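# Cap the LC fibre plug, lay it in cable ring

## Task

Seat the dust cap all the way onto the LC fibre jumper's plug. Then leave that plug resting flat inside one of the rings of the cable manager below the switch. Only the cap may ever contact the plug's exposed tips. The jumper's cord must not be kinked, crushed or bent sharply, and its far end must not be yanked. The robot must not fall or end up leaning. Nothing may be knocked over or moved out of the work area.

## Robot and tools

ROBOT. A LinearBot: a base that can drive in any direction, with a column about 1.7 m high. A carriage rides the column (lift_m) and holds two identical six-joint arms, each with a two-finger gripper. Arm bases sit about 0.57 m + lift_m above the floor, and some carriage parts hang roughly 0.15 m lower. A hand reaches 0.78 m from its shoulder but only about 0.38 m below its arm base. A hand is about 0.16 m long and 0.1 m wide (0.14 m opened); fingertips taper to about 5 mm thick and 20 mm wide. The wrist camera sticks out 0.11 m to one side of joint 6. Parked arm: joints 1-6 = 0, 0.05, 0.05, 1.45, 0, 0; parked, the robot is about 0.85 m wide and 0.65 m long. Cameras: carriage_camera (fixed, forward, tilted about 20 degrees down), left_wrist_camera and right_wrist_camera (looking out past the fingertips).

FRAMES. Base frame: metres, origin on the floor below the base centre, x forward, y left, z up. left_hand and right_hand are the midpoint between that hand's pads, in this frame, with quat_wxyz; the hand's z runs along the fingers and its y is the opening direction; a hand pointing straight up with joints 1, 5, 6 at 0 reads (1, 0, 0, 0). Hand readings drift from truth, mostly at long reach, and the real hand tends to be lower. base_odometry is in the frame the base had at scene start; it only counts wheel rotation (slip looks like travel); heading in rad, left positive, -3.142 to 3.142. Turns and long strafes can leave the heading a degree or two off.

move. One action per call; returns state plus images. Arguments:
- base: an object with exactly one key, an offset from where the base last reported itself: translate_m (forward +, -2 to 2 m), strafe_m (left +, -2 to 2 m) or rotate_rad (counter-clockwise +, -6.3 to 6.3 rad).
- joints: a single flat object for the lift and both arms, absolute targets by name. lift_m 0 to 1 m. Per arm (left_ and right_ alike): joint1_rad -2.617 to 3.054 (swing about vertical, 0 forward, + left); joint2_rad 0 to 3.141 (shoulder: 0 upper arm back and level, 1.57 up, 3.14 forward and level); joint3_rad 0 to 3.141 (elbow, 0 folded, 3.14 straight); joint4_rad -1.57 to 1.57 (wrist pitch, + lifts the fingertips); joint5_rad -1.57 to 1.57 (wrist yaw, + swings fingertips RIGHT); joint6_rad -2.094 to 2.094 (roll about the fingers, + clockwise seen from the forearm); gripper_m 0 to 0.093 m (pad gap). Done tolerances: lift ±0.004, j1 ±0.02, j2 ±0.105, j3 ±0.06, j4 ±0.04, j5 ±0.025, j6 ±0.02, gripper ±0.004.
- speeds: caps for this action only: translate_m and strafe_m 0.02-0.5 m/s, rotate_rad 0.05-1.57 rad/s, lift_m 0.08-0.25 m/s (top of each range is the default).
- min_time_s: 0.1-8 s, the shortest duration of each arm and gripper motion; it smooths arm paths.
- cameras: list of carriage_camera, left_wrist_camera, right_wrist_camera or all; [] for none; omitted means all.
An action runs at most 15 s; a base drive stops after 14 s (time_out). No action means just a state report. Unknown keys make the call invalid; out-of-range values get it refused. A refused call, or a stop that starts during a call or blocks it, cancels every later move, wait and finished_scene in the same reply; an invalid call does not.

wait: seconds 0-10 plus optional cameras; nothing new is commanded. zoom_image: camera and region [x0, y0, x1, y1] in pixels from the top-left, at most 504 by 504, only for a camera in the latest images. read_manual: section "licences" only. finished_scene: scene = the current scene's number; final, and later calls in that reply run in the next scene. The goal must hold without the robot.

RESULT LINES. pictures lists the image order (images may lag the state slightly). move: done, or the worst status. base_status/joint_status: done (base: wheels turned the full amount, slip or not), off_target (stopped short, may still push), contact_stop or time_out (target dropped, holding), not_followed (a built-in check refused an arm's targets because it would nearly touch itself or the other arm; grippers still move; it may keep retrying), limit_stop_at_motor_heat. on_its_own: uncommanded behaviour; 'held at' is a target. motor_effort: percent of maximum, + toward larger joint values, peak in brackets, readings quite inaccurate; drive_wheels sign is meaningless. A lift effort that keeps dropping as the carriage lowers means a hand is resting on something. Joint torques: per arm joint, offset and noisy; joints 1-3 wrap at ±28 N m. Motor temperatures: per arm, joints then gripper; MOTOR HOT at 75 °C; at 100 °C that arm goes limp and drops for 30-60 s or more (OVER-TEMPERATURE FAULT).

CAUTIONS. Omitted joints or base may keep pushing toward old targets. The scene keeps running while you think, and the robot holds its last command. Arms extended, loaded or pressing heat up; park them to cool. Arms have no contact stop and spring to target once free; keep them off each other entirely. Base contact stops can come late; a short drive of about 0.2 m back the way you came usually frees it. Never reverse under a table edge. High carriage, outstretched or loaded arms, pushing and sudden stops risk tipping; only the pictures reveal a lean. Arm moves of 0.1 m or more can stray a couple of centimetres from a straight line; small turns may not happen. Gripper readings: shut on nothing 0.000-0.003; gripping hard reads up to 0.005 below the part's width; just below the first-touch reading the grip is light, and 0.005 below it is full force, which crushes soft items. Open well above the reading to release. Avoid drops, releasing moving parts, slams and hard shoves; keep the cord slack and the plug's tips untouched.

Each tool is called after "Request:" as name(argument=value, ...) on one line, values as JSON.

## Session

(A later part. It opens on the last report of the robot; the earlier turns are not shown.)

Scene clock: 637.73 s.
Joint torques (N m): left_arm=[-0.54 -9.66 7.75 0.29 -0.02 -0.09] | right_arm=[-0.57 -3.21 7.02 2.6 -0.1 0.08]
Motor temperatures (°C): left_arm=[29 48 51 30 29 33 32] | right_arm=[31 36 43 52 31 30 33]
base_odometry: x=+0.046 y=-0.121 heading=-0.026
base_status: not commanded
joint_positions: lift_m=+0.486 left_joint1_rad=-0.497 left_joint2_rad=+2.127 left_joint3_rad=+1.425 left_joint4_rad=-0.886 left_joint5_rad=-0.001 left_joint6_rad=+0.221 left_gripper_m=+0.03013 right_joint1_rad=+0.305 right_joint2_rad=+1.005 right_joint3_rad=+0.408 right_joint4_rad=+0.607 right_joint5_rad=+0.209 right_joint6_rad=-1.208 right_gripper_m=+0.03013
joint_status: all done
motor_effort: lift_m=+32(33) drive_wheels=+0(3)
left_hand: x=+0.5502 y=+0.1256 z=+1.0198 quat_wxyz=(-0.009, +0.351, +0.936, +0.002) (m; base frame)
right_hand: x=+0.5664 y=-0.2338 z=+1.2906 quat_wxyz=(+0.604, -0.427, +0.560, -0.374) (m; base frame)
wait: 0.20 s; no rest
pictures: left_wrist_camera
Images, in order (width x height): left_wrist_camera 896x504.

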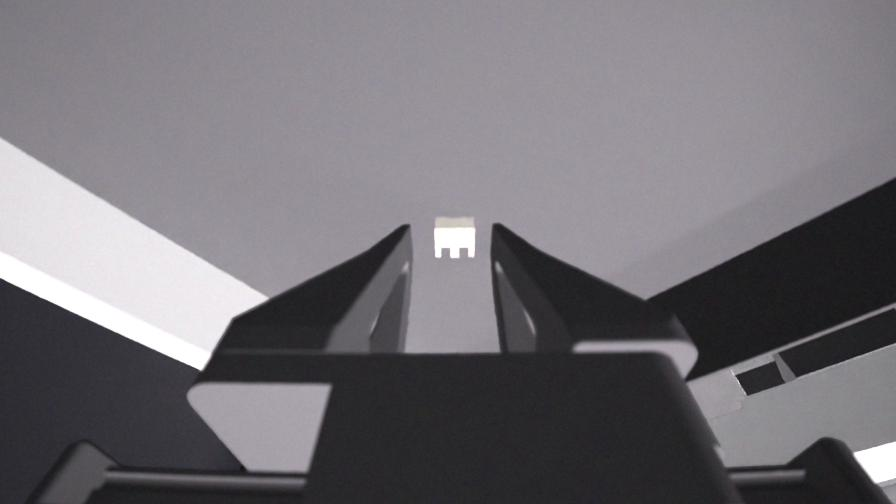

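Request:
move(joints={"lift_m": 0.4885, "left_gripper_m": 0.016}, speeds={"lift_m": 0.08}, min_time_s=0.6, cameras=[])

Request:
move(joints={"left_gripper_m": 0.012}, min_time_s=0.6, cameras=["left_wrist_camera"])

Request:
zoom_image(camera="left_wrist_camera", region=[380, 160, 530, 285])

Scene clock: 658.73 s.
Joint torques (N m): left_arm=[-0.51 -9.65 7.75 0.26 -0.02 -0.08] | right_arm=[-0.57 -3.22 7.04 2.57 -0.1 0.08]
Motor temperatures (°C): left_arm=[29 48 51 30 29 33 32] | right_arm=[31 36 43 52 31 30 33]
move: done
base_odometry: x=+0.046 y=-0.121 heading=-0.026
base_status: not commanded
joint_positions: lift_m=+0.488 left_joint1_rad=-0.497 left_joint2_rad=+2.127 left_joint3_rad=+1.425 left_joint4_rad=-0.883 left_joint5_rad=-0.001 left_joint6_rad=+0.221 left_gripper_m=+0.01613 right_joint1_rad=+0.305 right_joint2_rad=+1.005 right_joint3_rad=+0.408 right_joint4_rad=+0.608 right_joint5_rad=+0.209 right_joint6_rad=-1.208 right_gripper_m=+0.03013
joint_status: all done
motor_effort: lift_m=+36(40) drive_wheels=-2(6)
left_hand: x=+0.5509 y=+0.1252 z=+1.0219 quat_wxyz=(-0.007, +0.351, +0.936, +0.001) (m; base frame)
right_hand: x=+0.5664 y=-0.2338 z=+1.2932 quat_wxyz=(+0.604, -0.426, +0.560, -0.375) (m; base frame)
pictures: none
No camera images: "cameras" was empty.

Scene clock: 659.63 s.
Joint torques (N m): left_arm=[-0.5 -9.59 7.75 0.25 -0.03 -0.09] | right_arm=[-0.58 -3.22 7.04 2.57 -0.1 0.08]
Motor temperatures (°C): left_arm=[29 48 51 30 29 33 32] | right_arm=[31 36 43 52 31 30 33]
move: done
base_odometry: x=+0.046 y=-0.121 heading=-0.026
base_status: not commanded
joint_positions: lift_m=+0.488 left_joint1_rad=-0.497 left_joint2_rad=+2.127 left_joint3_rad=+1.425 left_joint4_rad=-0.883 left_joint5_rad=-0.001 left_joint6_rad=+0.221 left_gripper_m=+0.01206 right_joint1_rad=+0.305 right_joint2_rad=+1.005 right_joint3_rad=+0.408 right_joint4_rad=+0.608 right_joint5_rad=+0.209 right_joint6_rad=-1.208 right_gripper_m=+0.03013
joint_status: all done
motor_effort: lift_m=+36(37) drive_wheels=+0(5)
left_hand: x=+0.5509 y=+0.1252 z=+1.0219 quat_wxyz=(-0.007, +0.351, +0.936, +0.001) (m; base frame)
right_hand: x=+0.5664 y=-0.2338 z=+1.2932 quat_wxyz=(+0.604, -0.426, +0.560, -0.375) (m; base frame)
pictures: left_wrist_camera
Images, in order (width x height): left_wrist_camera 896x504.

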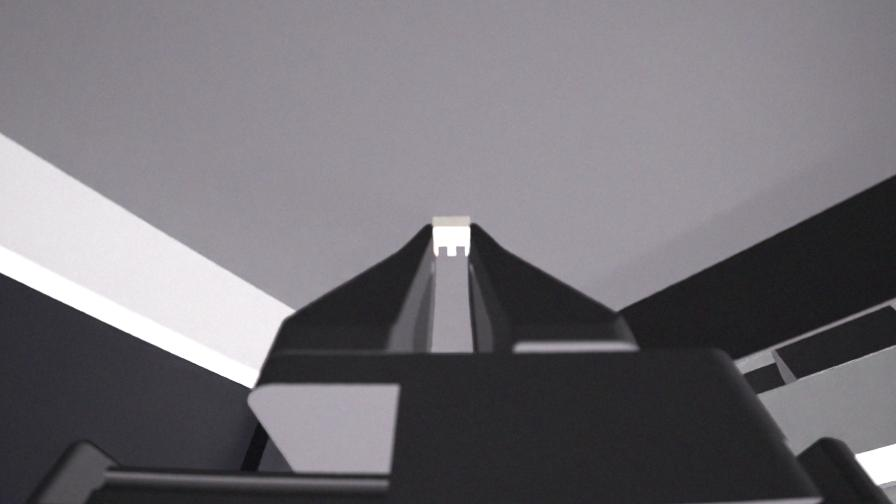

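Scaled by 3.360 from the camera's 896x504 image, which has a finer 1280x720 frame.

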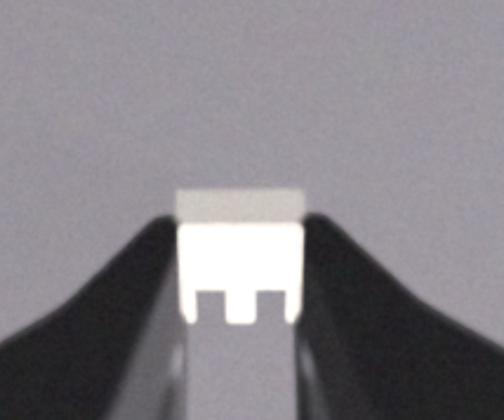

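Request:
move(joints={"left_gripper_m": 0.0095}, min_time_s=0.5, cameras=[])

Request:
wait(seconds=0.1, cameras=[])

Scene clock: 665.83 s.
Joint torques (N m): left_arm=[-0.53 -9.65 7.76 0.25 -0.02 -0.09] | right_arm=[-0.58 -3.22 6.99 2.58 -0.1 0.08]
Motor temperatures (°C): left_arm=[29 48 51 30 29 33 32] | right_arm=[31 36 43 52 31 30 33]
move: done
base_odometry: x=+0.046 y=-0.121 heading=-0.026
base_status: not commanded
joint_positions: lift_m=+0.488 left_joint1_rad=-0.497 left_joint2_rad=+2.127 left_joint3_rad=+1.425 left_joint4_rad=-0.883 left_joint5_rad=-0.001 left_joint6_rad=+0.221 left_gripper_m=+0.01199 right_joint1_rad=+0.305 right_joint2_rad=+1.005 right_joint3_rad=+0.408 right_joint4_rad=+0.608 right_joint5_rad=+0.209 right_joint6_rad=-1.208 right_gripper_m=+0.03013
joint_status: all done
motor_effort: lift_m=+36(37) drive_wheels=+0(7)
left_hand: x=+0.5509 y=+0.1252 z=+1.0219 quat_wxyz=(-0.007, +0.351, +0.936, +0.001) (m; base frame)
right_hand: x=+0.5664 y=-0.2338 z=+1.2932 quat_wxyz=(+0.604, -0.426, +0.560, -0.375) (m; base frame)
pictures: none
No camera images: "cameras" was empty.

Scene clock: 665.93 s.
Joint torques (N m): left_arm=[-0.53 -9.62 7.76 0.26 -0.03 -0.08] | right_arm=[-0.58 -3.22 7.01 2.57 -0.1 0.08]
Motor temperatures (°C): left_arm=[29 48 51 30 29 33 32] | right_arm=[31 36 43 52 31 30 33]
base_odometry: x=+0.046 y=-0.121 heading=-0.026
base_status: not commanded
joint_positions: lift_m=+0.488 left_joint1_rad=-0.497 left_joint2_rad=+2.127 left_joint3_rad=+1.425 left_joint4_rad=-0.883 left_joint5_rad=-0.001 left_joint6_rad=+0.221 left_gripper_m=+0.01199 right_joint1_rad=+0.305 right_joint2_rad=+1.005 right_joint3_rad=+0.408 right_joint4_rad=+0.608 right_joint5_rad=+0.209 right_joint6_rad=-1.208 right_gripper_m=+0.03013
joint_status: all done
motor_effort: lift_m=+36(37) drive_wheels=-1(7)
left_hand: x=+0.5509 y=+0.1252 z=+1.0219 quat_wxyz=(-0.007, +0.351, +0.936, +0.001) (m; base frame)
right_hand: x=+0.5664 y=-0.2338 z=+1.2932 quat_wxyz=(+0.604, -0.426, +0.560, -0.375) (m; base frame)
wait: 0.10 s; no rest
pictures: none
No camera images: "cameras" was empty.

Request:
move(joints={"left_joint6_rad": -1.955}, min_time_s=2.0, cameras=["left_wrist_camera"])

Request:
zoom_image(camera="left_wrist_camera", region=[380, 160, 530, 285])

Scene clock: 680.53 s.
Joint torques (N m): left_arm=[-0.24 -9.54 7.64 0.14 -0.1 -0.09] | right_arm=[-0.57 -3.23 7.02 2.57 -0.1 0.07]
Motor temperatures (°C): left_arm=[29 48 51 30 29 33 33] | right_arm=[31 36 43 53 31 30 33]
move: done
base_odometry: x=+0.046 y=-0.121 heading=-0.026
base_status: not commanded
joint_positions: lift_m=+0.488 left_joint1_rad=-0.500 left_joint2_rad=+2.127 left_joint3_rad=+1.425 left_joint4_rad=-0.885 left_joint5_rad=-0.001 left_joint6_rad=-1.942 left_gripper_m=+0.01199 right_joint1_rad=+0.305 right_joint2_rad=+1.005 right_joint3_rad=+0.408 right_joint4_rad=+0.608 right_joint5_rad=+0.209 right_joint6_rad=-1.208 right_gripper_m=+0.03013
joint_status: all done
motor_effort: lift_m=+36(37) drive_wheels=+0(5)
left_hand: x=+0.5500 y=+0.1244 z=+1.0219 quat_wxyz=(-0.002, -0.660, +0.751, +0.008) (m; base frame)
right_hand: x=+0.5664 y=-0.2338 z=+1.2932 quat_wxyz=(+0.604, -0.426, +0.560, -0.375) (m; base frame)
pictures: left_wrist_camera
Images, in order (width x height): left_wrist_camera 896x504.

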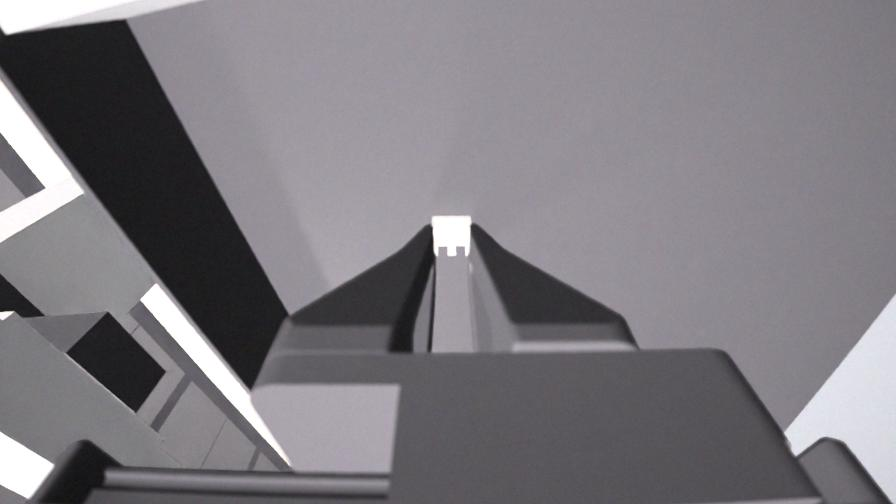

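Scaled by 3.360 from the camera's 896x504 image, which has a finer 1280x720 frame.

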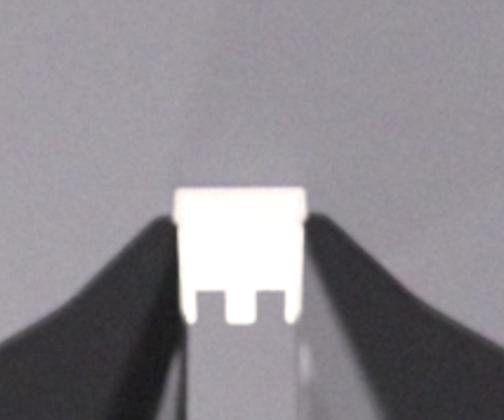

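Request:
move(joints={"left_gripper_m": 0.026}, min_time_s=0.8, cameras=[])

Request:
move(joints={"lift_m": 0.52}, cameras=["left_wrist_camera"])

Request:
move(joints={"left_joint1_rad": -0.270, "left_joint2_rad": 2.006, "left_joint3_rad": 1.210, "left_joint4_rad": -0.637, "left_joint5_rad": 0.530, "left_joint6_rad": 1.411}, min_time_s=1.8, cameras=["left_wrist_camera"])

Scene clock: 721.43 s.
Joint torques (N m): left_arm=[-0.28 -9.51 7.66 0.14 -0.11 -0.09] | right_arm=[-0.57 -3.22 7.02 2.57 -0.1 0.07]
Motor temperatures (°C): left_arm=[29 49 50 30 29 33 34] | right_arm=[31 35 44 54 31 30 33]
move: done
base_odometry: x=+0.046 y=-0.121 heading=-0.026
base_status: not commanded
joint_positions: lift_m=+0.488 left_joint1_rad=-0.500 left_joint2_rad=+2.127 left_joint3_rad=+1.425 left_joint4_rad=-0.885 left_joint5_rad=-0.001 left_joint6_rad=-1.944 left_gripper_m=+0.02589 right_joint1_rad=+0.305 right_joint2_rad=+1.005 right_joint3_rad=+0.408 right_joint4_rad=+0.608 right_joint5_rad=+0.209 right_joint6_rad=-1.208 right_gripper_m=+0.03013
joint_status: all done
motor_effort: lift_m=+36(37) drive_wheels=-1(4)
left_hand: x=+0.5501 y=+0.1244 z=+1.0219 quat_wxyz=(-0.002, -0.661, +0.750, +0.008) (m; base frame)
right_hand: x=+0.5664 y=-0.2338 z=+1.2932 quat_wxyz=(+0.604, -0.426, +0.560, -0.375) (m; base frame)
pictures: none
No camera images: "cameras" was empty.

Scene clock: 722.07 s.
Joint torques (N m): left_arm=[-0.27 -9.65 7.65 0.13 -0.11 -0.09] | right_arm=[-0.58 -3.11 7.08 2.51 -0.1 0.08]
Motor temperatures (°C): left_arm=[29 49 50 30 29 33 34] | right_arm=[31 35 44 54 31 30 33]
move: done
base_odometry: x=+0.046 y=-0.121 heading=-0.026
base_status: not commanded
joint_positions: lift_m=+0.520 left_joint1_rad=-0.500 left_joint2_rad=+2.128 left_joint3_rad=+1.426 left_joint4_rad=-0.884 left_joint5_rad=-0.002 left_joint6_rad=-1.945 left_gripper_m=+0.02589 right_joint1_rad=+0.305 right_joint2_rad=+1.004 right_joint3_rad=+0.407 right_joint4_rad=+0.613 right_joint5_rad=+0.209 right_joint6_rad=-1.208 right_gripper_m=+0.03013
joint_status: all done
motor_effort: lift_m=+35(43) drive_wheels=-1(6)
left_hand: x=+0.5506 y=+0.1243 z=+1.0535 quat_wxyz=(-0.002, -0.661, +0.750, +0.007) (m; base frame)
right_hand: x=+0.5662 y=-0.2338 z=+1.3259 quat_wxyz=(+0.606, -0.425, +0.559, -0.375) (m; base frame)
pictures: left_wrist_camera
Images, in order (width x height): left_wrist_camera 896x504.

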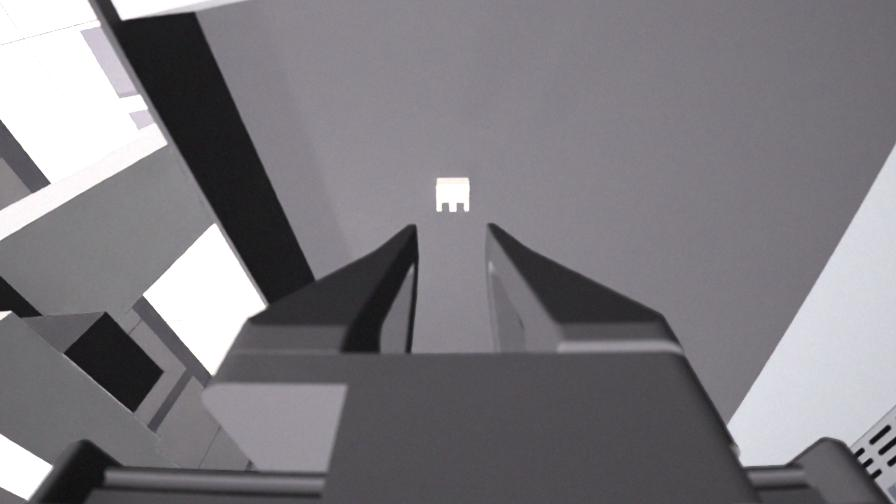

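Scene clock: 724.47 s.
Joint torques (N m): left_arm=[0.72 -12.03 4.96 0.53 0.51 0.11] | right_arm=[-0.57 -3.1 7.08 2.52 -0.1 0.07]
Motor temperatures (°C): left_arm=[29 50 50 30 29 33 33] | right_arm=[31 35 44 54 31 30 33]
move: done
base_odometry: x=+0.046 y=-0.121 heading=-0.026
base_status: not commanded
joint_positions: lift_m=+0.520 left_joint1_rad=-0.278 left_joint2_rad=+2.045 left_joint3_rad=+1.224 left_joint4_rad=-0.651 left_joint5_rad=+0.517 left_joint6_rad=+1.399 left_gripper_m=+0.02590 right_joint1_rad=+0.305 right_joint2_rad=+1.004 right_joint3_rad=+0.407 right_joint4_rad=+0.613 right_joint5_rad=+0.209 right_joint6_rad=-1.208 right_gripper_m=+0.03013
joint_status: all done
motor_effort: lift_m=+35(35) drive_wheels=+3(7)
left_hand: x=+0.5509 y=+0.1229 z=+1.0616 quat_wxyz=(+0.176, +0.726, +0.636, -0.191) (m; base frame)
right_hand: x=+0.5662 y=-0.2338 z=+1.3259 quat_wxyz=(+0.606, -0.425, +0.559, -0.375) (m; base frame)
pictures: left_wrist_camera
Images, in order (width x height): left_wrist_camera 896x504.

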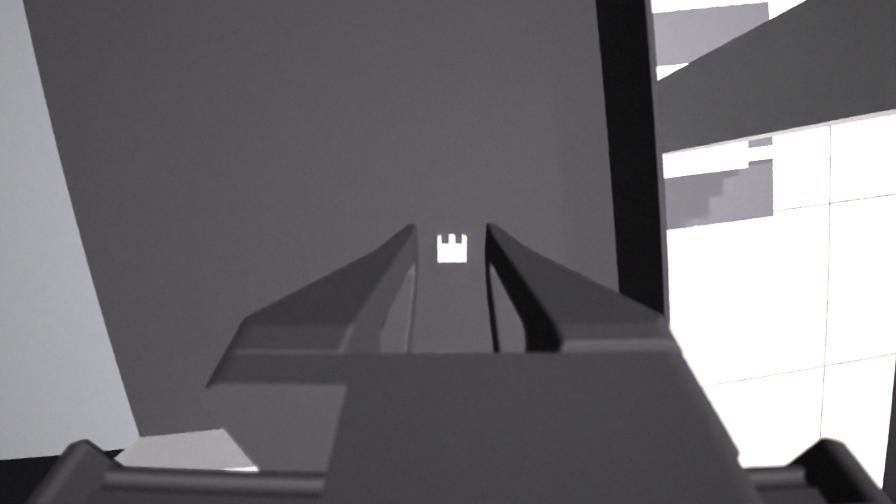

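Request:
zoom_image(camera="left_wrist_camera", region=[380, 190, 530, 315])

Scaled by 3.360 from the camera's 896x504 image, which has a finer 1280x720 frame.

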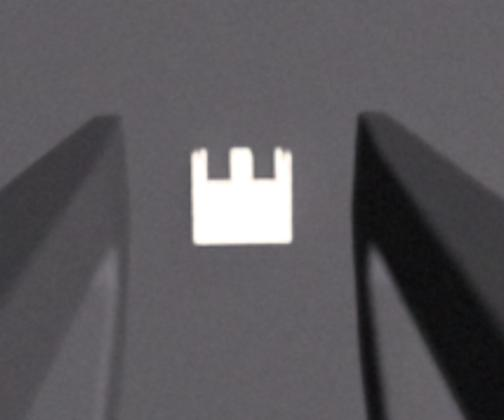

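Request:
move(joints={"left_joint2_rad": 2.035, "left_joint4_rad": -0.645, "lift_m": 0.490}, cameras=[])

Request:
move(joints={"lift_m": 0.486}, speeds={"lift_m": 0.08}, cameras=["left_wrist_camera"])

Request:
zoom_image(camera="left_wrist_camera", region=[380, 190, 530, 315])

Scene clock: 747.40 s.
Joint torques (N m): left_arm=[0.68 -9.28 5.48 0.43 0.48 0.11] | right_arm=[-0.57 -3.07 7.08 2.66 -0.09 0.07]
Motor temperatures (°C): left_arm=[29 57 49 30 29 33 33] | right_arm=[31 35 44 55 31 30 33]
move: done
base_odometry: x=+0.046 y=-0.121 heading=-0.026
base_status: not commanded
joint_positions: lift_m=+0.490 left_joint1_rad=-0.278 left_joint2_rad=+2.041 left_joint3_rad=+1.218 left_joint4_rad=-0.649 left_joint5_rad=+0.521 left_joint6_rad=+1.401 left_gripper_m=+0.02590 right_joint1_rad=+0.305 right_joint2_rad=+1.004 right_joint3_rad=+0.407 right_joint4_rad=+0.603 right_joint5_rad=+0.209 right_joint6_rad=-1.208 right_gripper_m=+0.03013
joint_status: all done
motor_effort: lift_m=+35(36) drive_wheels=+0(5)
left_hand: x=+0.5497 y=+0.1226 z=+1.0321 quat_wxyz=(+0.177, +0.727, +0.635, -0.192) (m; base frame)
right_hand: x=+0.5662 y=-0.2338 z=+1.2937 quat_wxyz=(+0.603, -0.427, +0.561, -0.374) (m; base frame)
pictures: none
No camera images: "cameras" was empty.

Scene clock: 747.83 s.
Joint torques (N m): left_arm=[0.68 -9.32 5.7 0.4 0.46 0.11] | right_arm=[-0.57 -3.07 7.09 2.64 -0.1 0.07]
Motor temperatures (°C): left_arm=[29 57 49 30 29 33 33] | right_arm=[31 35 44 55 31 30 33]
move: done
base_odometry: x=+0.046 y=-0.121 heading=-0.026
base_status: not commanded
joint_positions: lift_m=+0.486 left_joint1_rad=-0.278 left_joint2_rad=+2.041 left_joint3_rad=+1.215 left_joint4_rad=-0.647 left_joint5_rad=+0.522 left_joint6_rad=+1.401 left_gripper_m=+0.02590 right_joint1_rad=+0.305 right_joint2_rad=+1.004 right_joint3_rad=+0.407 right_joint4_rad=+0.604 right_joint5_rad=+0.209 right_joint6_rad=-1.208 right_gripper_m=+0.03013
joint_status: all done
motor_effort: lift_m=+34(36) drive_wheels=+0(6)
left_hand: x=+0.5491 y=+0.1226 z=+1.0274 quat_wxyz=(+0.177, +0.727, +0.635, -0.193) (m; base frame)
right_hand: x=+0.5662 y=-0.2338 z=+1.2899 quat_wxyz=(+0.603, -0.427, +0.560, -0.374) (m; base frame)
pictures: left_wrist_camera
Images, in order (width x height): left_wrist_camera 896x504.

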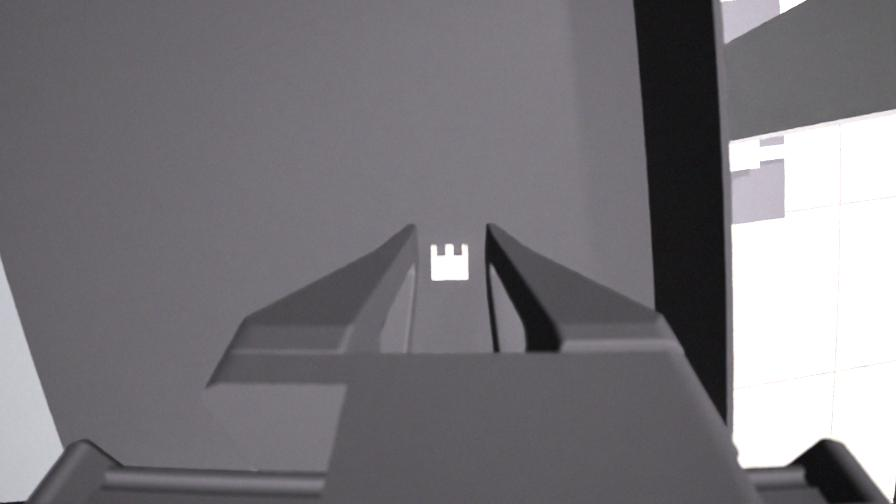

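Scaled by 3.360 from the camera's 896x504 image, which has a finer 1280x720 frame.

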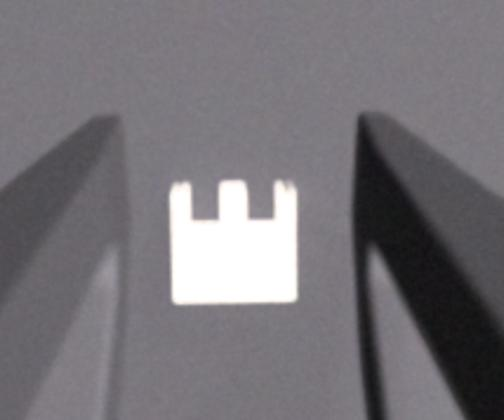

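Request:
move(joints={"lift_m": 0.484}, speeds={"lift_m": 0.08}, cameras=[])

Request:
move(joints={"lift_m": 0.4825}, speeds={"lift_m": 0.08}, cameras=[])

Request:
wait(seconds=0.1, cameras=["left_wrist_camera"])

Request:
zoom_image(camera="left_wrist_camera", region=[380, 190, 530, 315])

Scene clock: 754.17 s.
Joint torques (N m): left_arm=[0.68 -9.31 5.7 0.41 0.46 0.11] | right_arm=[-0.55 -3 7.13 2.61 -0.1 0.07]
Motor temperatures (°C): left_arm=[29 55 48 30 29 33 33] | right_arm=[31 35 45 54 31 30 33]
move: done
base_odometry: x=+0.046 y=-0.121 heading=-0.026
base_status: not commanded
joint_positions: lift_m=+0.484 left_joint1_rad=-0.278 left_joint2_rad=+2.041 left_joint3_rad=+1.215 left_joint4_rad=-0.646 left_joint5_rad=+0.522 left_joint6_rad=+1.401 left_gripper_m=+0.02590 right_joint1_rad=+0.305 right_joint2_rad=+1.004 right_joint3_rad=+0.407 right_joint4_rad=+0.605 right_joint5_rad=+0.209 right_joint6_rad=-1.208 right_gripper_m=+0.03013
joint_status: all done
motor_effort: lift_m=+33(34) drive_wheels=+0(3)
left_hand: x=+0.5492 y=+0.1225 z=+1.0255 quat_wxyz=(+0.177, +0.727, +0.635, -0.193) (m; base frame)
right_hand: x=+0.5662 y=-0.2338 z=+1.2883 quat_wxyz=(+0.603, -0.427, +0.560, -0.374) (m; base frame)
pictures: none
No camera images: "cameras" was empty.

Scene clock: 754.50 s.
Joint torques (N m): left_arm=[0.68 -9.32 5.72 0.38 0.46 0.11] | right_arm=[-0.58 -3 7.09 2.61 -0.1 0.07]
Motor temperatures (°C): left_arm=[29 55 48 30 29 33 33] | right_arm=[31 35 45 54 31 30 33]
move: done
base_odometry: x=+0.046 y=-0.121 heading=-0.026
base_status: not commanded
joint_positions: lift_m=+0.483 left_joint1_rad=-0.278 left_joint2_rad=+2.041 left_joint3_rad=+1.215 left_joint4_rad=-0.646 left_joint5_rad=+0.522 left_joint6_rad=+1.401 left_gripper_m=+0.02590 right_joint1_rad=+0.305 right_joint2_rad=+1.004 right_joint3_rad=+0.407 right_joint4_rad=+0.606 right_joint5_rad=+0.209 right_joint6_rad=-1.208 right_gripper_m=+0.03013
joint_status: all done
motor_effort: lift_m=+33(33) drive_wheels=+2(4)
left_hand: x=+0.5493 y=+0.1225 z=+1.0241 quat_wxyz=(+0.178, +0.727, +0.635, -0.193) (m; base frame)
right_hand: x=+0.5662 y=-0.2338 z=+1.2871 quat_wxyz=(+0.604, -0.426, +0.560, -0.374) (m; base frame)
pictures: none
No camera images: "cameras" was empty.

Scene clock: 754.60 s.
Joint torques (N m): left_arm=[0.7 -9.35 5.65 0.39 0.45 0.11] | right_arm=[-0.57 -3.07 7.06 2.6 -0.09 0.07]
Motor temperatures (°C): left_arm=[29 55 48 30 29 33 33] | right_arm=[31 35 45 54 31 30 33]
base_odometry: x=+0.046 y=-0.121 heading=-0.026
base_status: not commanded
joint_positions: lift_m=+0.483 left_joint1_rad=-0.278 left_joint2_rad=+2.041 left_joint3_rad=+1.215 left_joint4_rad=-0.646 left_joint5_rad=+0.522 left_joint6_rad=+1.401 left_gripper_m=+0.02590 right_joint1_rad=+0.305 right_joint2_rad=+1.004 right_joint3_rad=+0.407 right_joint4_rad=+0.606 right_joint5_rad=+0.209 right_joint6_rad=-1.208 right_gripper_m=+0.03013
joint_status: all done
motor_effort: lift_m=+33(33) drive_wheels=-1(4)
left_hand: x=+0.5493 y=+0.1225 z=+1.0241 quat_wxyz=(+0.178, +0.727, +0.635, -0.193) (m; base frame)
right_hand: x=+0.5662 y=-0.2338 z=+1.2871 quat_wxyz=(+0.604, -0.426, +0.560, -0.374) (m; base frame)
wait: 0.10 s; no rest
pictures: left_wrist_camera
Images, in order (width x height): left_wrist_camera 896x504.

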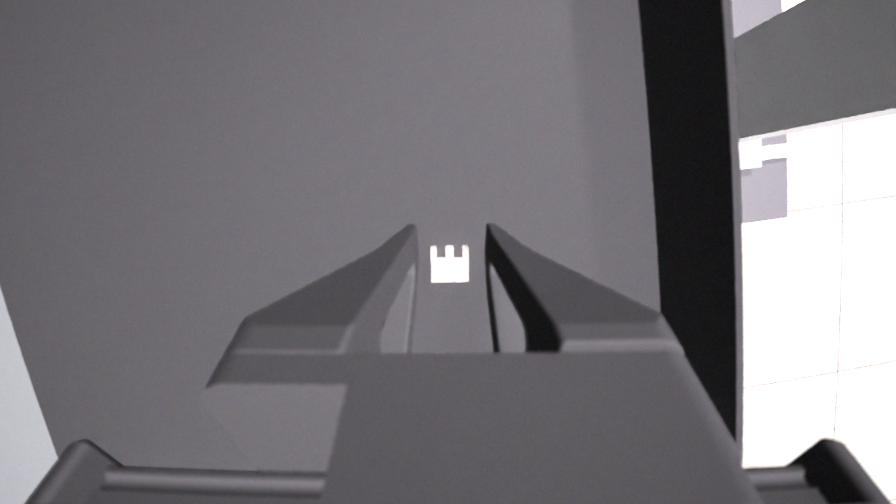

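Scaled by 3.360 from the camera's 896x504 image, which has a finer 1280x720 frame.

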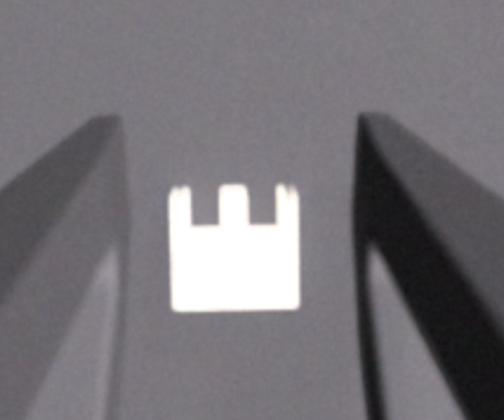

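Request:
move(joints={"left_joint1_rad": -0.2625, "lift_m": 0.481}, speeds={"lift_m": 0.08}, cameras=[])

Request:
move(joints={"lift_m": 0.4795}, speeds={"lift_m": 0.08}, cameras=[])

Request:
wait(seconds=0.1, cameras=["left_wrist_camera"])

Request:
zoom_image(camera="left_wrist_camera", region=[380, 190, 530, 315])

Scene clock: 782.23 s.
Joint torques (N m): left_arm=[0.77 -9.33 5.7 0.37 0.39 0.11] | right_arm=[-0.57 -3.1 7.1 2.6 -0.1 0.07]
Motor temperatures (°C): left_arm=[29 52 47 30 29 33 33] | right_arm=[31 35 45 54 31 30 33]
move: done
base_odometry: x=+0.046 y=-0.121 heading=-0.026
base_status: not commanded
joint_positions: lift_m=+0.481 left_joint1_rad=-0.271 left_joint2_rad=+2.041 left_joint3_rad=+1.215 left_joint4_rad=-0.646 left_joint5_rad=+0.530 left_joint6_rad=+1.401 left_gripper_m=+0.02590 right_joint1_rad=+0.305 right_joint2_rad=+1.004 right_joint3_rad=+0.407 right_joint4_rad=+0.606 right_joint5_rad=+0.209 right_joint6_rad=-1.208 right_gripper_m=+0.03013
joint_status: all done
motor_effort: lift_m=+32(33) drive_wheels=+3(5)
left_hand: x=+0.5502 y=+0.1235 z=+1.0234 quat_wxyz=(+0.180, +0.724, +0.636, -0.195) (m; base frame)
right_hand: x=+0.5662 y=-0.2338 z=+1.2857 quat_wxyz=(+0.604, -0.426, +0.560, -0.374) (m; base frame)
pictures: none
No camera images: "cameras" was empty.

Scene clock: 782.67 s.
Joint torques (N m): left_arm=[0.65 -9.25 5.71 0.38 0.29 0.1] | right_arm=[-0.57 -3.04 7.09 2.6 -0.1 0.07]
Motor temperatures (°C): left_arm=[29 52 47 30 29 33 33] | right_arm=[31 35 45 54 31 30 33]
move: done
base_odometry: x=+0.046 y=-0.121 heading=-0.026
base_status: not commanded
joint_positions: lift_m=+0.480 left_joint1_rad=-0.270 left_joint2_rad=+2.041 left_joint3_rad=+1.215 left_joint4_rad=-0.646 left_joint5_rad=+0.542 left_joint6_rad=+1.402 left_gripper_m=+0.02590 right_joint1_rad=+0.305 right_joint2_rad=+1.003 right_joint3_rad=+0.407 right_joint4_rad=+0.606 right_joint5_rad=+0.209 right_joint6_rad=-1.208 right_gripper_m=+0.03013
joint_status: all done
motor_effort: lift_m=+32(32) drive_wheels=-3(4)
left_hand: x=+0.5500 y=+0.1224 z=+1.0231 quat_wxyz=(+0.184, +0.723, +0.635, -0.200) (m; base frame)
right_hand: x=+0.5661 y=-0.2339 z=+1.2843 quat_wxyz=(+0.604, -0.426, +0.560, -0.374) (m; base frame)
pictures: none
No camera images: "cameras" was empty.

Scene clock: 782.77 s.
Joint torques (N m): left_arm=[0.62 -9.28 5.7 0.38 0.27 0.11] | right_arm=[-0.58 -3.03 7.08 2.59 -0.1 0.07]
Motor temperatures (°C): left_arm=[29 52 47 30 29 33 33] | right_arm=[31 35 45 54 31 30 33]
base_odometry: x=+0.046 y=-0.121 heading=-0.026
base_status: not commanded
joint_positions: lift_m=+0.480 left_joint1_rad=-0.270 left_joint2_rad=+2.041 left_joint3_rad=+1.215 left_joint4_rad=-0.646 left_joint5_rad=+0.542 left_joint6_rad=+1.402 left_gripper_m=+0.02590 right_joint1_rad=+0.305 right_joint2_rad=+1.003 right_joint3_rad=+0.407 right_joint4_rad=+0.606 right_joint5_rad=+0.209 right_joint6_rad=-1.208 right_gripper_m=+0.03013
joint_status: all done
motor_effort: lift_m=+32(32) drive_wheels=+1(4)
left_hand: x=+0.5500 y=+0.1224 z=+1.0231 quat_wxyz=(+0.184, +0.723, +0.635, -0.200) (m; base frame)
right_hand: x=+0.5661 y=-0.2339 z=+1.2843 quat_wxyz=(+0.604, -0.426, +0.560, -0.374) (m; base frame)
wait: 0.10 s; no rest
pictures: left_wrist_camera
Images, in order (width x height): left_wrist_camera 896x504.

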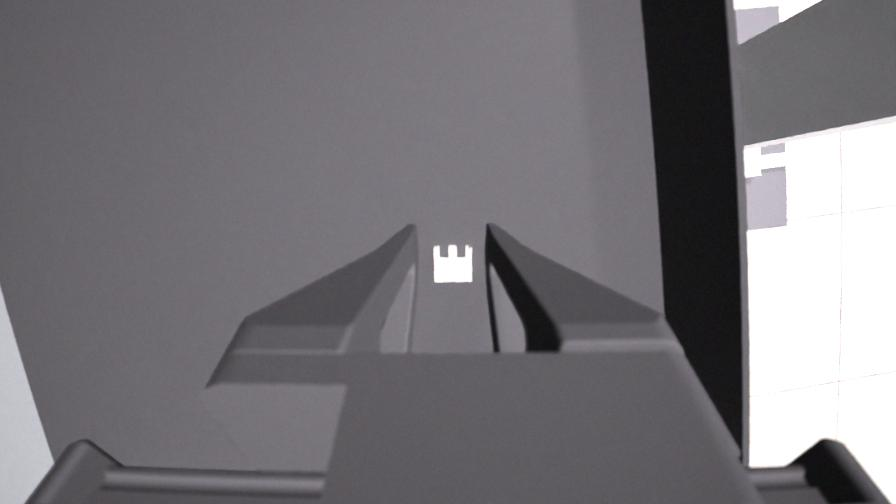

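Scaled by 3.360 from the camera's 896x504 image, which has a finer 1280x720 frame.

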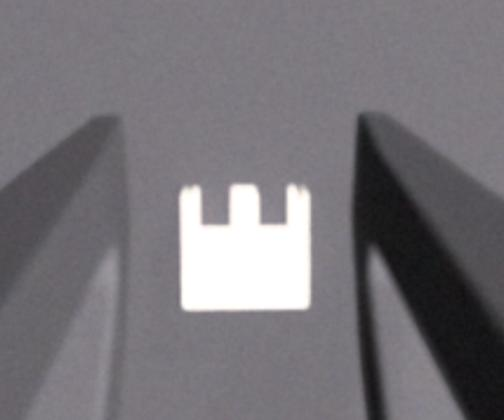

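Request:
move(joints={"left_joint5_rad": 0.518, "lift_m": 0.4828}, speeds={"lift_m": 0.08}, cameras=[])

Request:
move(joints={"left_gripper_m": 0.013}, min_time_s=0.8, cameras=["left_wrist_camera"])

Request:
zoom_image(camera="left_wrist_camera", region=[380, 190, 530, 315])

Scene clock: 796.57 s.
Joint torques (N m): left_arm=[0.64 -9.31 5.68 0.38 0.28 0.1] | right_arm=[-0.55 -2.97 7.09 2.57 -0.1 0.07]
Motor temperatures (°C): left_arm=[29 52 47 30 29 33 33] | right_arm=[31 35 45 54 31 30 33]
move: done
base_odometry: x=+0.046 y=-0.121 heading=-0.026
base_status: not commanded
joint_positions: lift_m=+0.483 left_joint1_rad=-0.270 left_joint2_rad=+2.041 left_joint3_rad=+1.215 left_joint4_rad=-0.645 left_joint5_rad=+0.531 left_joint6_rad=+1.402 left_gripper_m=+0.02590 right_joint1_rad=+0.305 right_joint2_rad=+1.003 right_joint3_rad=+0.407 right_joint4_rad=+0.608 right_joint5_rad=+0.209 right_joint6_rad=-1.208 right_gripper_m=+0.03013
joint_status: all done
motor_effort: lift_m=+36(41) drive_wheels=-2(5)
left_hand: x=+0.5506 y=+0.1239 z=+1.0251 quat_wxyz=(+0.181, +0.724, +0.637, -0.196) (m; base frame)
right_hand: x=+0.5661 y=-0.2339 z=+1.2879 quat_wxyz=(+0.605, -0.426, +0.559, -0.375) (m; base frame)
pictures: none
No camera images: "cameras" was empty.

Scene clock: 797.67 s.
Joint torques (N m): left_arm=[0.64 -9.31 5.68 0.39 0.29 0.1] | right_arm=[-0.55 -3.03 7.12 2.57 -0.1 0.07]
Motor temperatures (°C): left_arm=[29 52 47 30 29 33 33] | right_arm=[31 35 45 54 31 30 33]
move: done
base_odometry: x=+0.046 y=-0.121 heading=-0.026
base_status: not commanded
joint_positions: lift_m=+0.483 left_joint1_rad=-0.270 left_joint2_rad=+2.041 left_joint3_rad=+1.215 left_joint4_rad=-0.645 left_joint5_rad=+0.531 left_joint6_rad=+1.402 left_gripper_m=+0.01340 right_joint1_rad=+0.305 right_joint2_rad=+1.003 right_joint3_rad=+0.407 right_joint4_rad=+0.608 right_joint5_rad=+0.209 right_joint6_rad=-1.208 right_gripper_m=+0.03013
joint_status: all done
motor_effort: lift_m=+36(36) drive_wheels=+1(5)
left_hand: x=+0.5506 y=+0.1240 z=+1.0251 quat_wxyz=(+0.181, +0.724, +0.637, -0.195) (m; base frame)
right_hand: x=+0.5661 y=-0.2339 z=+1.2879 quat_wxyz=(+0.605, -0.426, +0.559, -0.375) (m; base frame)
pictures: left_wrist_camera
Images, in order (width x height): left_wrist_camera 896x504.

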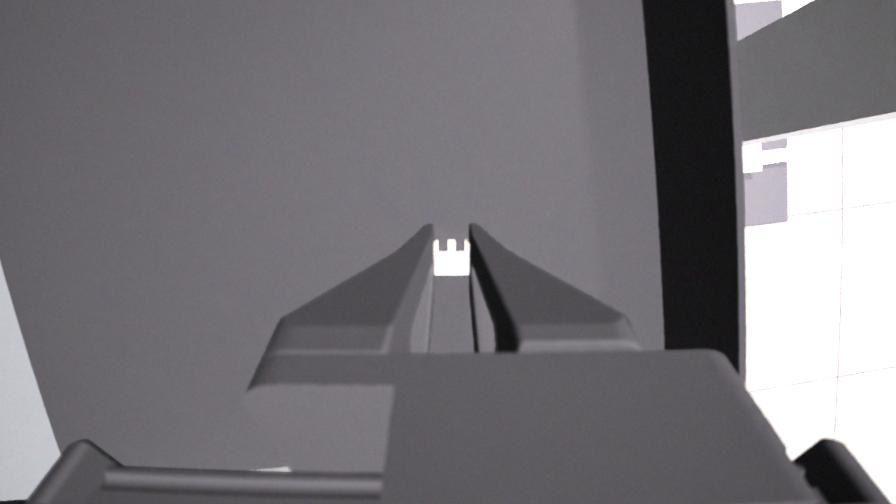

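Scaled by 3.360 from the camera's 896x504 image, which has a finer 1280x720 frame.

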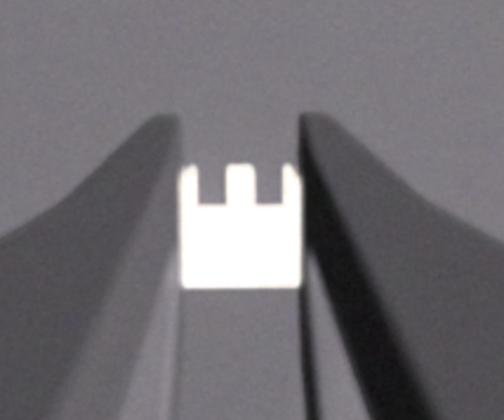

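Request:
move(joints={"left_gripper_m": 0.0075}, min_time_s=0.8, cameras=[])

Request:
move(joints={"lift_m": 0.495}, speeds={"lift_m": 0.08}, cameras=["left_wrist_camera"])

Request:
zoom_image(camera="left_wrist_camera", region=[380, 190, 530, 315])

Scene clock: 805.90 s.
Joint torques (N m): left_arm=[0.65 -9.28 5.71 0.38 0.28 0.11] | right_arm=[-0.57 -3.03 7.09 2.57 -0.1 0.08]
Motor temperatures (°C): left_arm=[29 52 47 30 29 33 33] | right_arm=[31 35 45 54 31 30 33]
move: done
base_odometry: x=+0.046 y=-0.121 heading=-0.026
base_status: not commanded
joint_positions: lift_m=+0.483 left_joint1_rad=-0.270 left_joint2_rad=+2.041 left_joint3_rad=+1.215 left_joint4_rad=-0.645 left_joint5_rad=+0.531 left_joint6_rad=+1.402 left_gripper_m=+0.01125 right_joint1_rad=+0.305 right_joint2_rad=+1.003 right_joint3_rad=+0.407 right_joint4_rad=+0.608 right_joint5_rad=+0.209 right_joint6_rad=-1.208 right_gripper_m=+0.03013
joint_status: all done
motor_effort: lift_m=+36(36) drive_wheels=-1(4)
left_hand: x=+0.5506 y=+0.1240 z=+1.0251 quat_wxyz=(+0.181, +0.724, +0.637, -0.195) (m; base frame)
right_hand: x=+0.5661 y=-0.2339 z=+1.2879 quat_wxyz=(+0.605, -0.426, +0.559, -0.375) (m; base frame)
pictures: none
No camera images: "cameras" was empty.

Scene clock: 806.43 s.
Joint torques (N m): left_arm=[0.61 -9.32 5.65 0.4 0.3 0.1] | right_arm=[-0.59 -3.12 7.09 2.56 -0.1 0.07]
Motor temperatures (°C): left_arm=[29 52 47 30 29 33 33] | right_arm=[31 35 45 54 31 30 33]
move: done
base_odometry: x=+0.046 y=-0.121 heading=-0.026
base_status: not commanded
joint_positions: lift_m=+0.495 left_joint1_rad=-0.270 left_joint2_rad=+2.041 left_joint3_rad=+1.215 left_joint4_rad=-0.646 left_joint5_rad=+0.528 left_joint6_rad=+1.402 left_gripper_m=+0.01123 right_joint1_rad=+0.305 right_joint2_rad=+1.003 right_joint3_rad=+0.407 right_joint4_rad=+0.610 right_joint5_rad=+0.209 right_joint6_rad=-1.208 right_gripper_m=+0.03013
joint_status: all done
motor_effort: lift_m=+35(42) drive_wheels=+2(4)
left_hand: x=+0.5507 y=+0.1244 z=+1.0371 quat_wxyz=(+0.180, +0.724, +0.637, -0.194) (m; base frame)
right_hand: x=+0.5661 y=-0.2339 z=+1.3005 quat_wxyz=(+0.605, -0.425, +0.559, -0.375) (m; base frame)
pictures: left_wrist_camera
Images, in order (width x height): left_wrist_camera 896x504.

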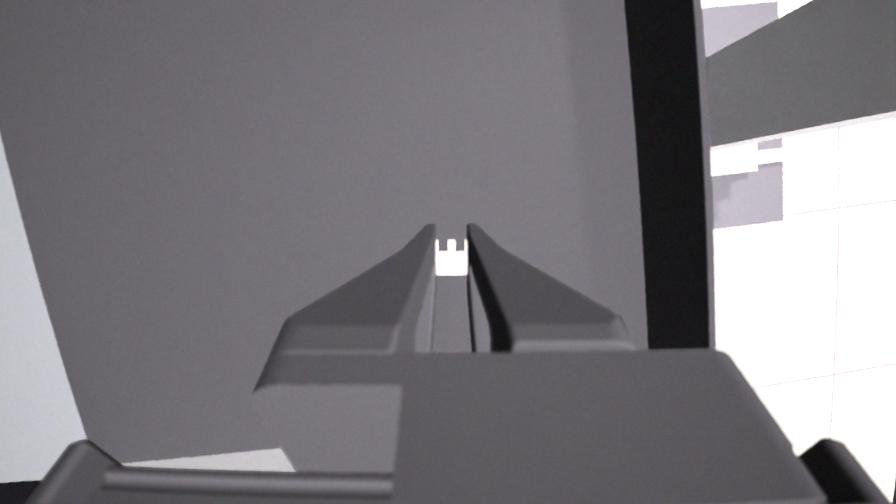

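Scaled by 3.360 from the camera's 896x504 image, which has a finer 1280x720 frame.

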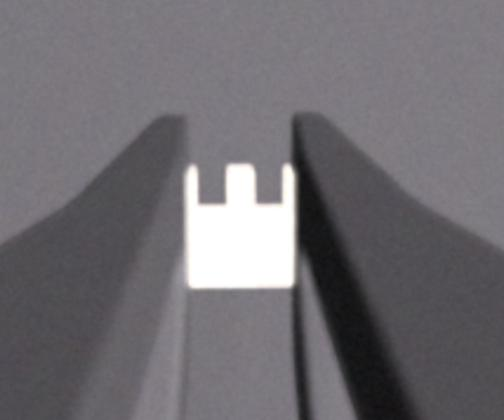

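Request:
move(joints={"lift_m": 0.52}, speeds={"lift_m": 0.12}, cameras=[])

Request:
move(joints={"left_joint1_rad": -0.452, "left_joint2_rad": 1.195, "left_joint3_rad": 1.063, "left_joint4_rad": -0.929, "left_joint5_rad": 0.122, "left_joint6_rad": 0.214, "right_joint1_rad": 0.867, "right_joint2_rad": 1.86, "right_joint3_rad": 0.70, "right_joint4_rad": 1.17, "right_joint5_rad": 0.69, "right_joint6_rad": -1.575, "right_gripper_m": 0.03}, min_time_s=2.0, cameras=["right_wrist_camera", "left_wrist_camera"])

Request:
zoom_image(camera="right_wrist_camera", region=[380, 30, 560, 230])

Scene clock: 885.97 s.
Joint torques (N m): left_arm=[0.59 -9.26 5.65 0.39 0.32 0.1] | right_arm=[-0.55 -3.03 7.1 2.53 -0.1 0.07]
Motor temperatures (°C): left_arm=[29 53 46 30 29 33 34] | right_arm=[31 35 46 56 31 30 33]
move: done
base_odometry: x=+0.046 y=-0.121 heading=-0.026
base_status: not commanded
joint_positions: lift_m=+0.520 left_joint1_rad=-0.270 left_joint2_rad=+2.041 left_joint3_rad=+1.215 left_joint4_rad=-0.646 left_joint5_rad=+0.526 left_joint6_rad=+1.402 left_gripper_m=+0.01122 right_joint1_rad=+0.305 right_joint2_rad=+1.003 right_joint3_rad=+0.407 right_joint4_rad=+0.611 right_joint5_rad=+0.209 right_joint6_rad=-1.207 right_gripper_m=+0.03013
joint_status: all done
motor_effort: lift_m=+35(43) drive_wheels=+4(4)
left_hand: x=+0.5507 y=+0.1247 z=+1.0620 quat_wxyz=(+0.180, +0.724, +0.637, -0.194) (m; base frame)
right_hand: x=+0.5661 y=-0.2339 z=+1.3258 quat_wxyz=(+0.606, -0.425, +0.559, -0.375) (m; base frame)
pictures: none
No camera images: "cameras" was empty.

Scene clock: 888.37 s.
Joint torques (N m): left_arm=[-0.64 -4.7 6.45 1.19 0.02 -0.08] | right_arm=[0.49 -7.46 7.3 2.54 0.13 -0.11]
Motor temperatures (°C): left_arm=[29 53 46 30 29 33 34] | right_arm=[31 35 46 56 31 30 33]
move: done
base_odometry: x=+0.046 y=-0.121 heading=-0.026
base_status: not commanded
joint_positions: lift_m=+0.520 left_joint1_rad=-0.444 left_joint2_rad=+1.211 left_joint3_rad=+1.078 left_joint4_rad=-0.918 left_joint5_rad=+0.135 left_joint6_rad=+0.226 left_gripper_m=+0.01122 right_joint1_rad=+0.862 right_joint2_rad=+1.847 right_joint3_rad=+0.680 right_joint4_rad=+1.168 right_joint5_rad=+0.679 right_joint6_rad=-1.564 right_gripper_m=+0.03013
joint_status: all done
motor_effort: lift_m=+35(35) drive_wheels=+3(6)
left_hand: x=+0.4755 y=+0.1576 z=+1.2497 quat_wxyz=(+0.248, +0.334, +0.905, -0.093) (m; base frame)
right_hand: x=+0.5909 y=-0.0348 z=+1.2401 quat_wxyz=(+0.545, -0.542, +0.454, -0.450) (m; base frame)
pictures: left_wrist_camera, right_wrist_camera
Images, in order (width x height): left_wrist_camera 896x504, right_wrist_camera 896x504.

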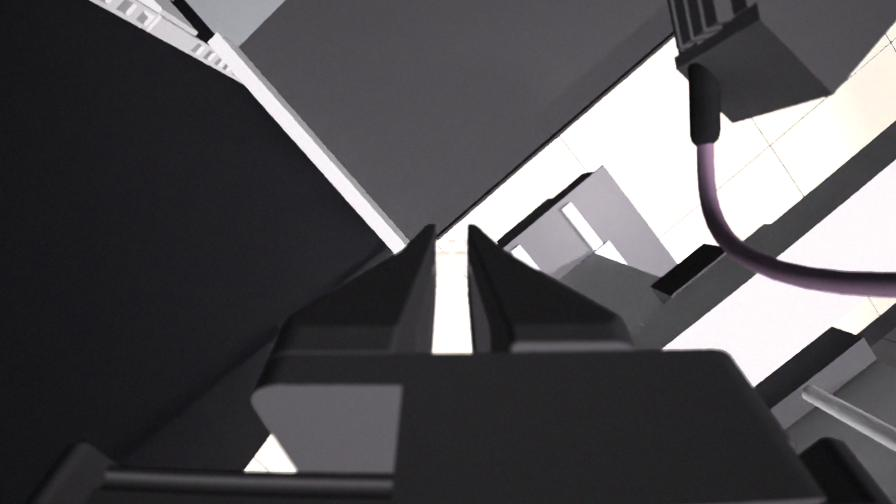

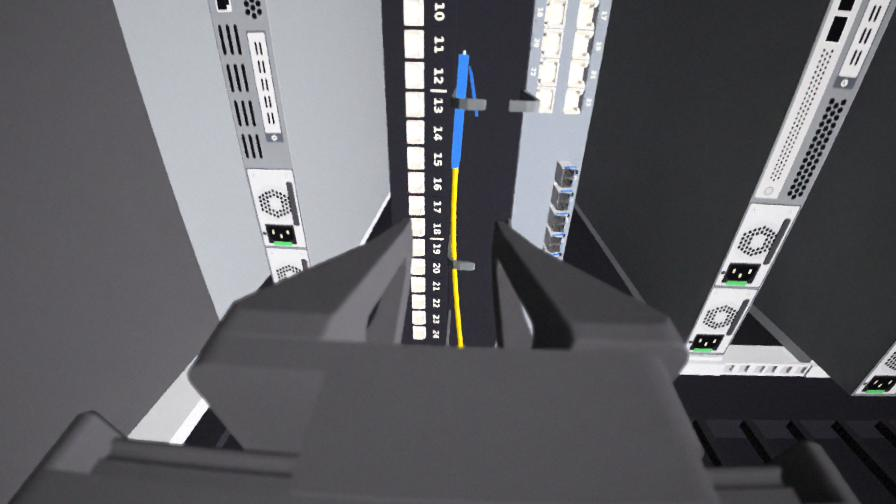

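Scaled by 2.520 from the camera's 896x504 image, which has a finer 1280x720 frame.

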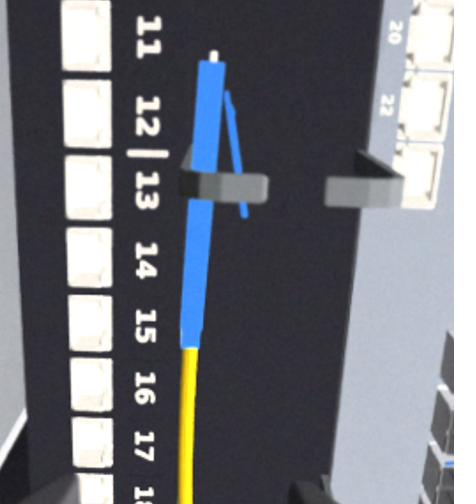

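Request:
move(cameras=["right_wrist_camera"])

Scene clock: 922.20 s.
Joint torques (N m): left_arm=[-0.64 -4.67 6.45 1.21 0.03 -0.09] | right_arm=[0.47 -7.46 7.28 2.55 0.11 -0.13]
Motor temperatures (°C): left_arm=[29 48 48 32 29 33 35] | right_arm=[31 37 48 56 31 30 33]
base_odometry: x=+0.046 y=-0.121 heading=-0.026
base_status: not commanded
joint_positions: lift_m=+0.520 left_joint1_rad=-0.444 left_joint2_rad=+1.211 left_joint3_rad=+1.078 left_joint4_rad=-0.920 left_joint5_rad=+0.134 left_joint6_rad=+0.225 left_gripper_m=+0.01122 right_joint1_rad=+0.862 right_joint2_rad=+1.847 right_joint3_rad=+0.680 right_joint4_rad=+1.170 right_joint5_rad=+0.680 right_joint6_rad=-1.565 right_gripper_m=+0.03013
joint_status: all done
motor_effort: lift_m=+34(35) drive_wheels=+1(6)
left_hand: x=+0.4753 y=+0.1579 z=+1.2495 quat_wxyz=(+0.247, +0.333, +0.905, -0.092) (m; base frame)
right_hand: x=+0.5910 y=-0.0349 z=+1.2408 quat_wxyz=(+0.546, -0.541, +0.454, -0.451) (m; base frame)
pictures: right_wrist_camera
Images, in order (width x height): right_wrist_camera 896x504.

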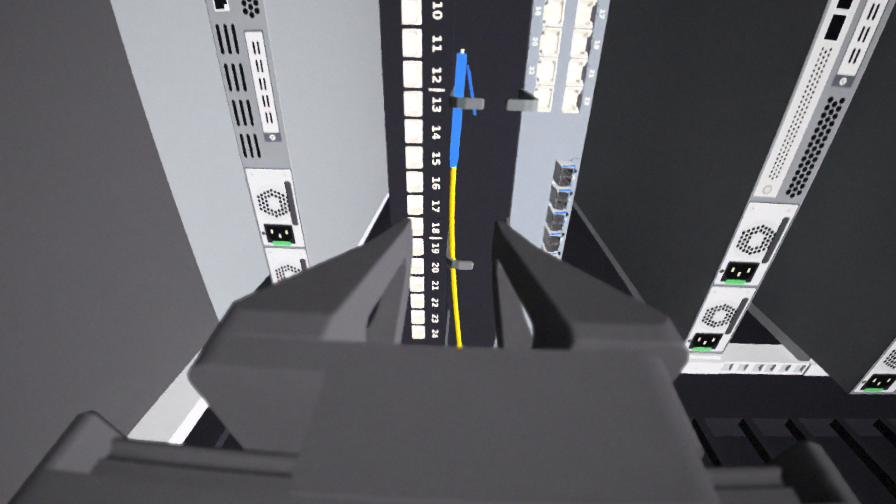

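Request:
move(joints={"right_joint1_rad": 0.7537, "right_joint2_rad": 2.008, "right_joint3_rad": 0.9305, "right_joint4_rad": 1.067, "right_joint5_rad": 0.5587}, min_time_s=2.5, cameras=["right_wrist_camera"])

Scene clock: 945.23 s.
Joint torques (N m): left_arm=[-0.61 -4.68 6.43 1.22 0.02 -0.09] | right_arm=[-0.62 -9.03 7.9 2.39 -0.1 -0.13]
Motor temperatures (°C): left_arm=[29 46 49 33 29 33 35] | right_arm=[31 38 48 56 31 30 33]
move: done
base_odometry: x=+0.046 y=-0.121 heading=-0.026
base_status: not commanded
joint_positions: lift_m=+0.520 left_joint1_rad=-0.444 left_joint2_rad=+1.211 left_joint3_rad=+1.078 left_joint4_rad=-0.921 left_joint5_rad=+0.134 left_joint6_rad=+0.224 left_gripper_m=+0.01122 right_joint1_rad=+0.760 right_joint2_rad=+1.992 right_joint3_rad=+0.909 right_joint4_rad=+1.083 right_joint5_rad=+0.569 right_joint6_rad=-1.565 right_gripper_m=+0.03013
joint_status: all done
motor_effort: lift_m=+34(35) drive_wheels=+3(8)
left_hand: x=+0.4751 y=+0.1580 z=+1.2493 quat_wxyz=(+0.247, +0.332, +0.906, -0.092) (m; base frame)
right_hand: x=+0.6521 y=-0.0199 z=+1.2403 quat_wxyz=(+0.547, -0.544, +0.452, -0.449) (m; base frame)
pictures: right_wrist_camera
Images, in order (width x height): right_wrist_camera 896x504.

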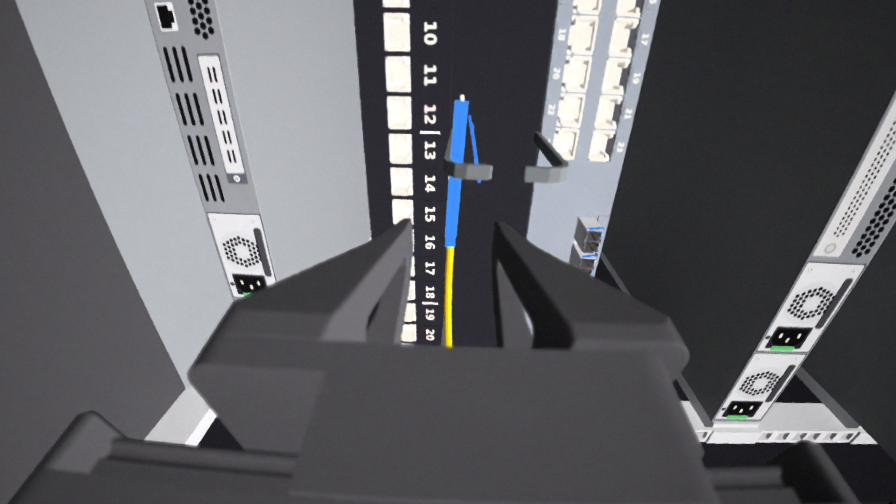

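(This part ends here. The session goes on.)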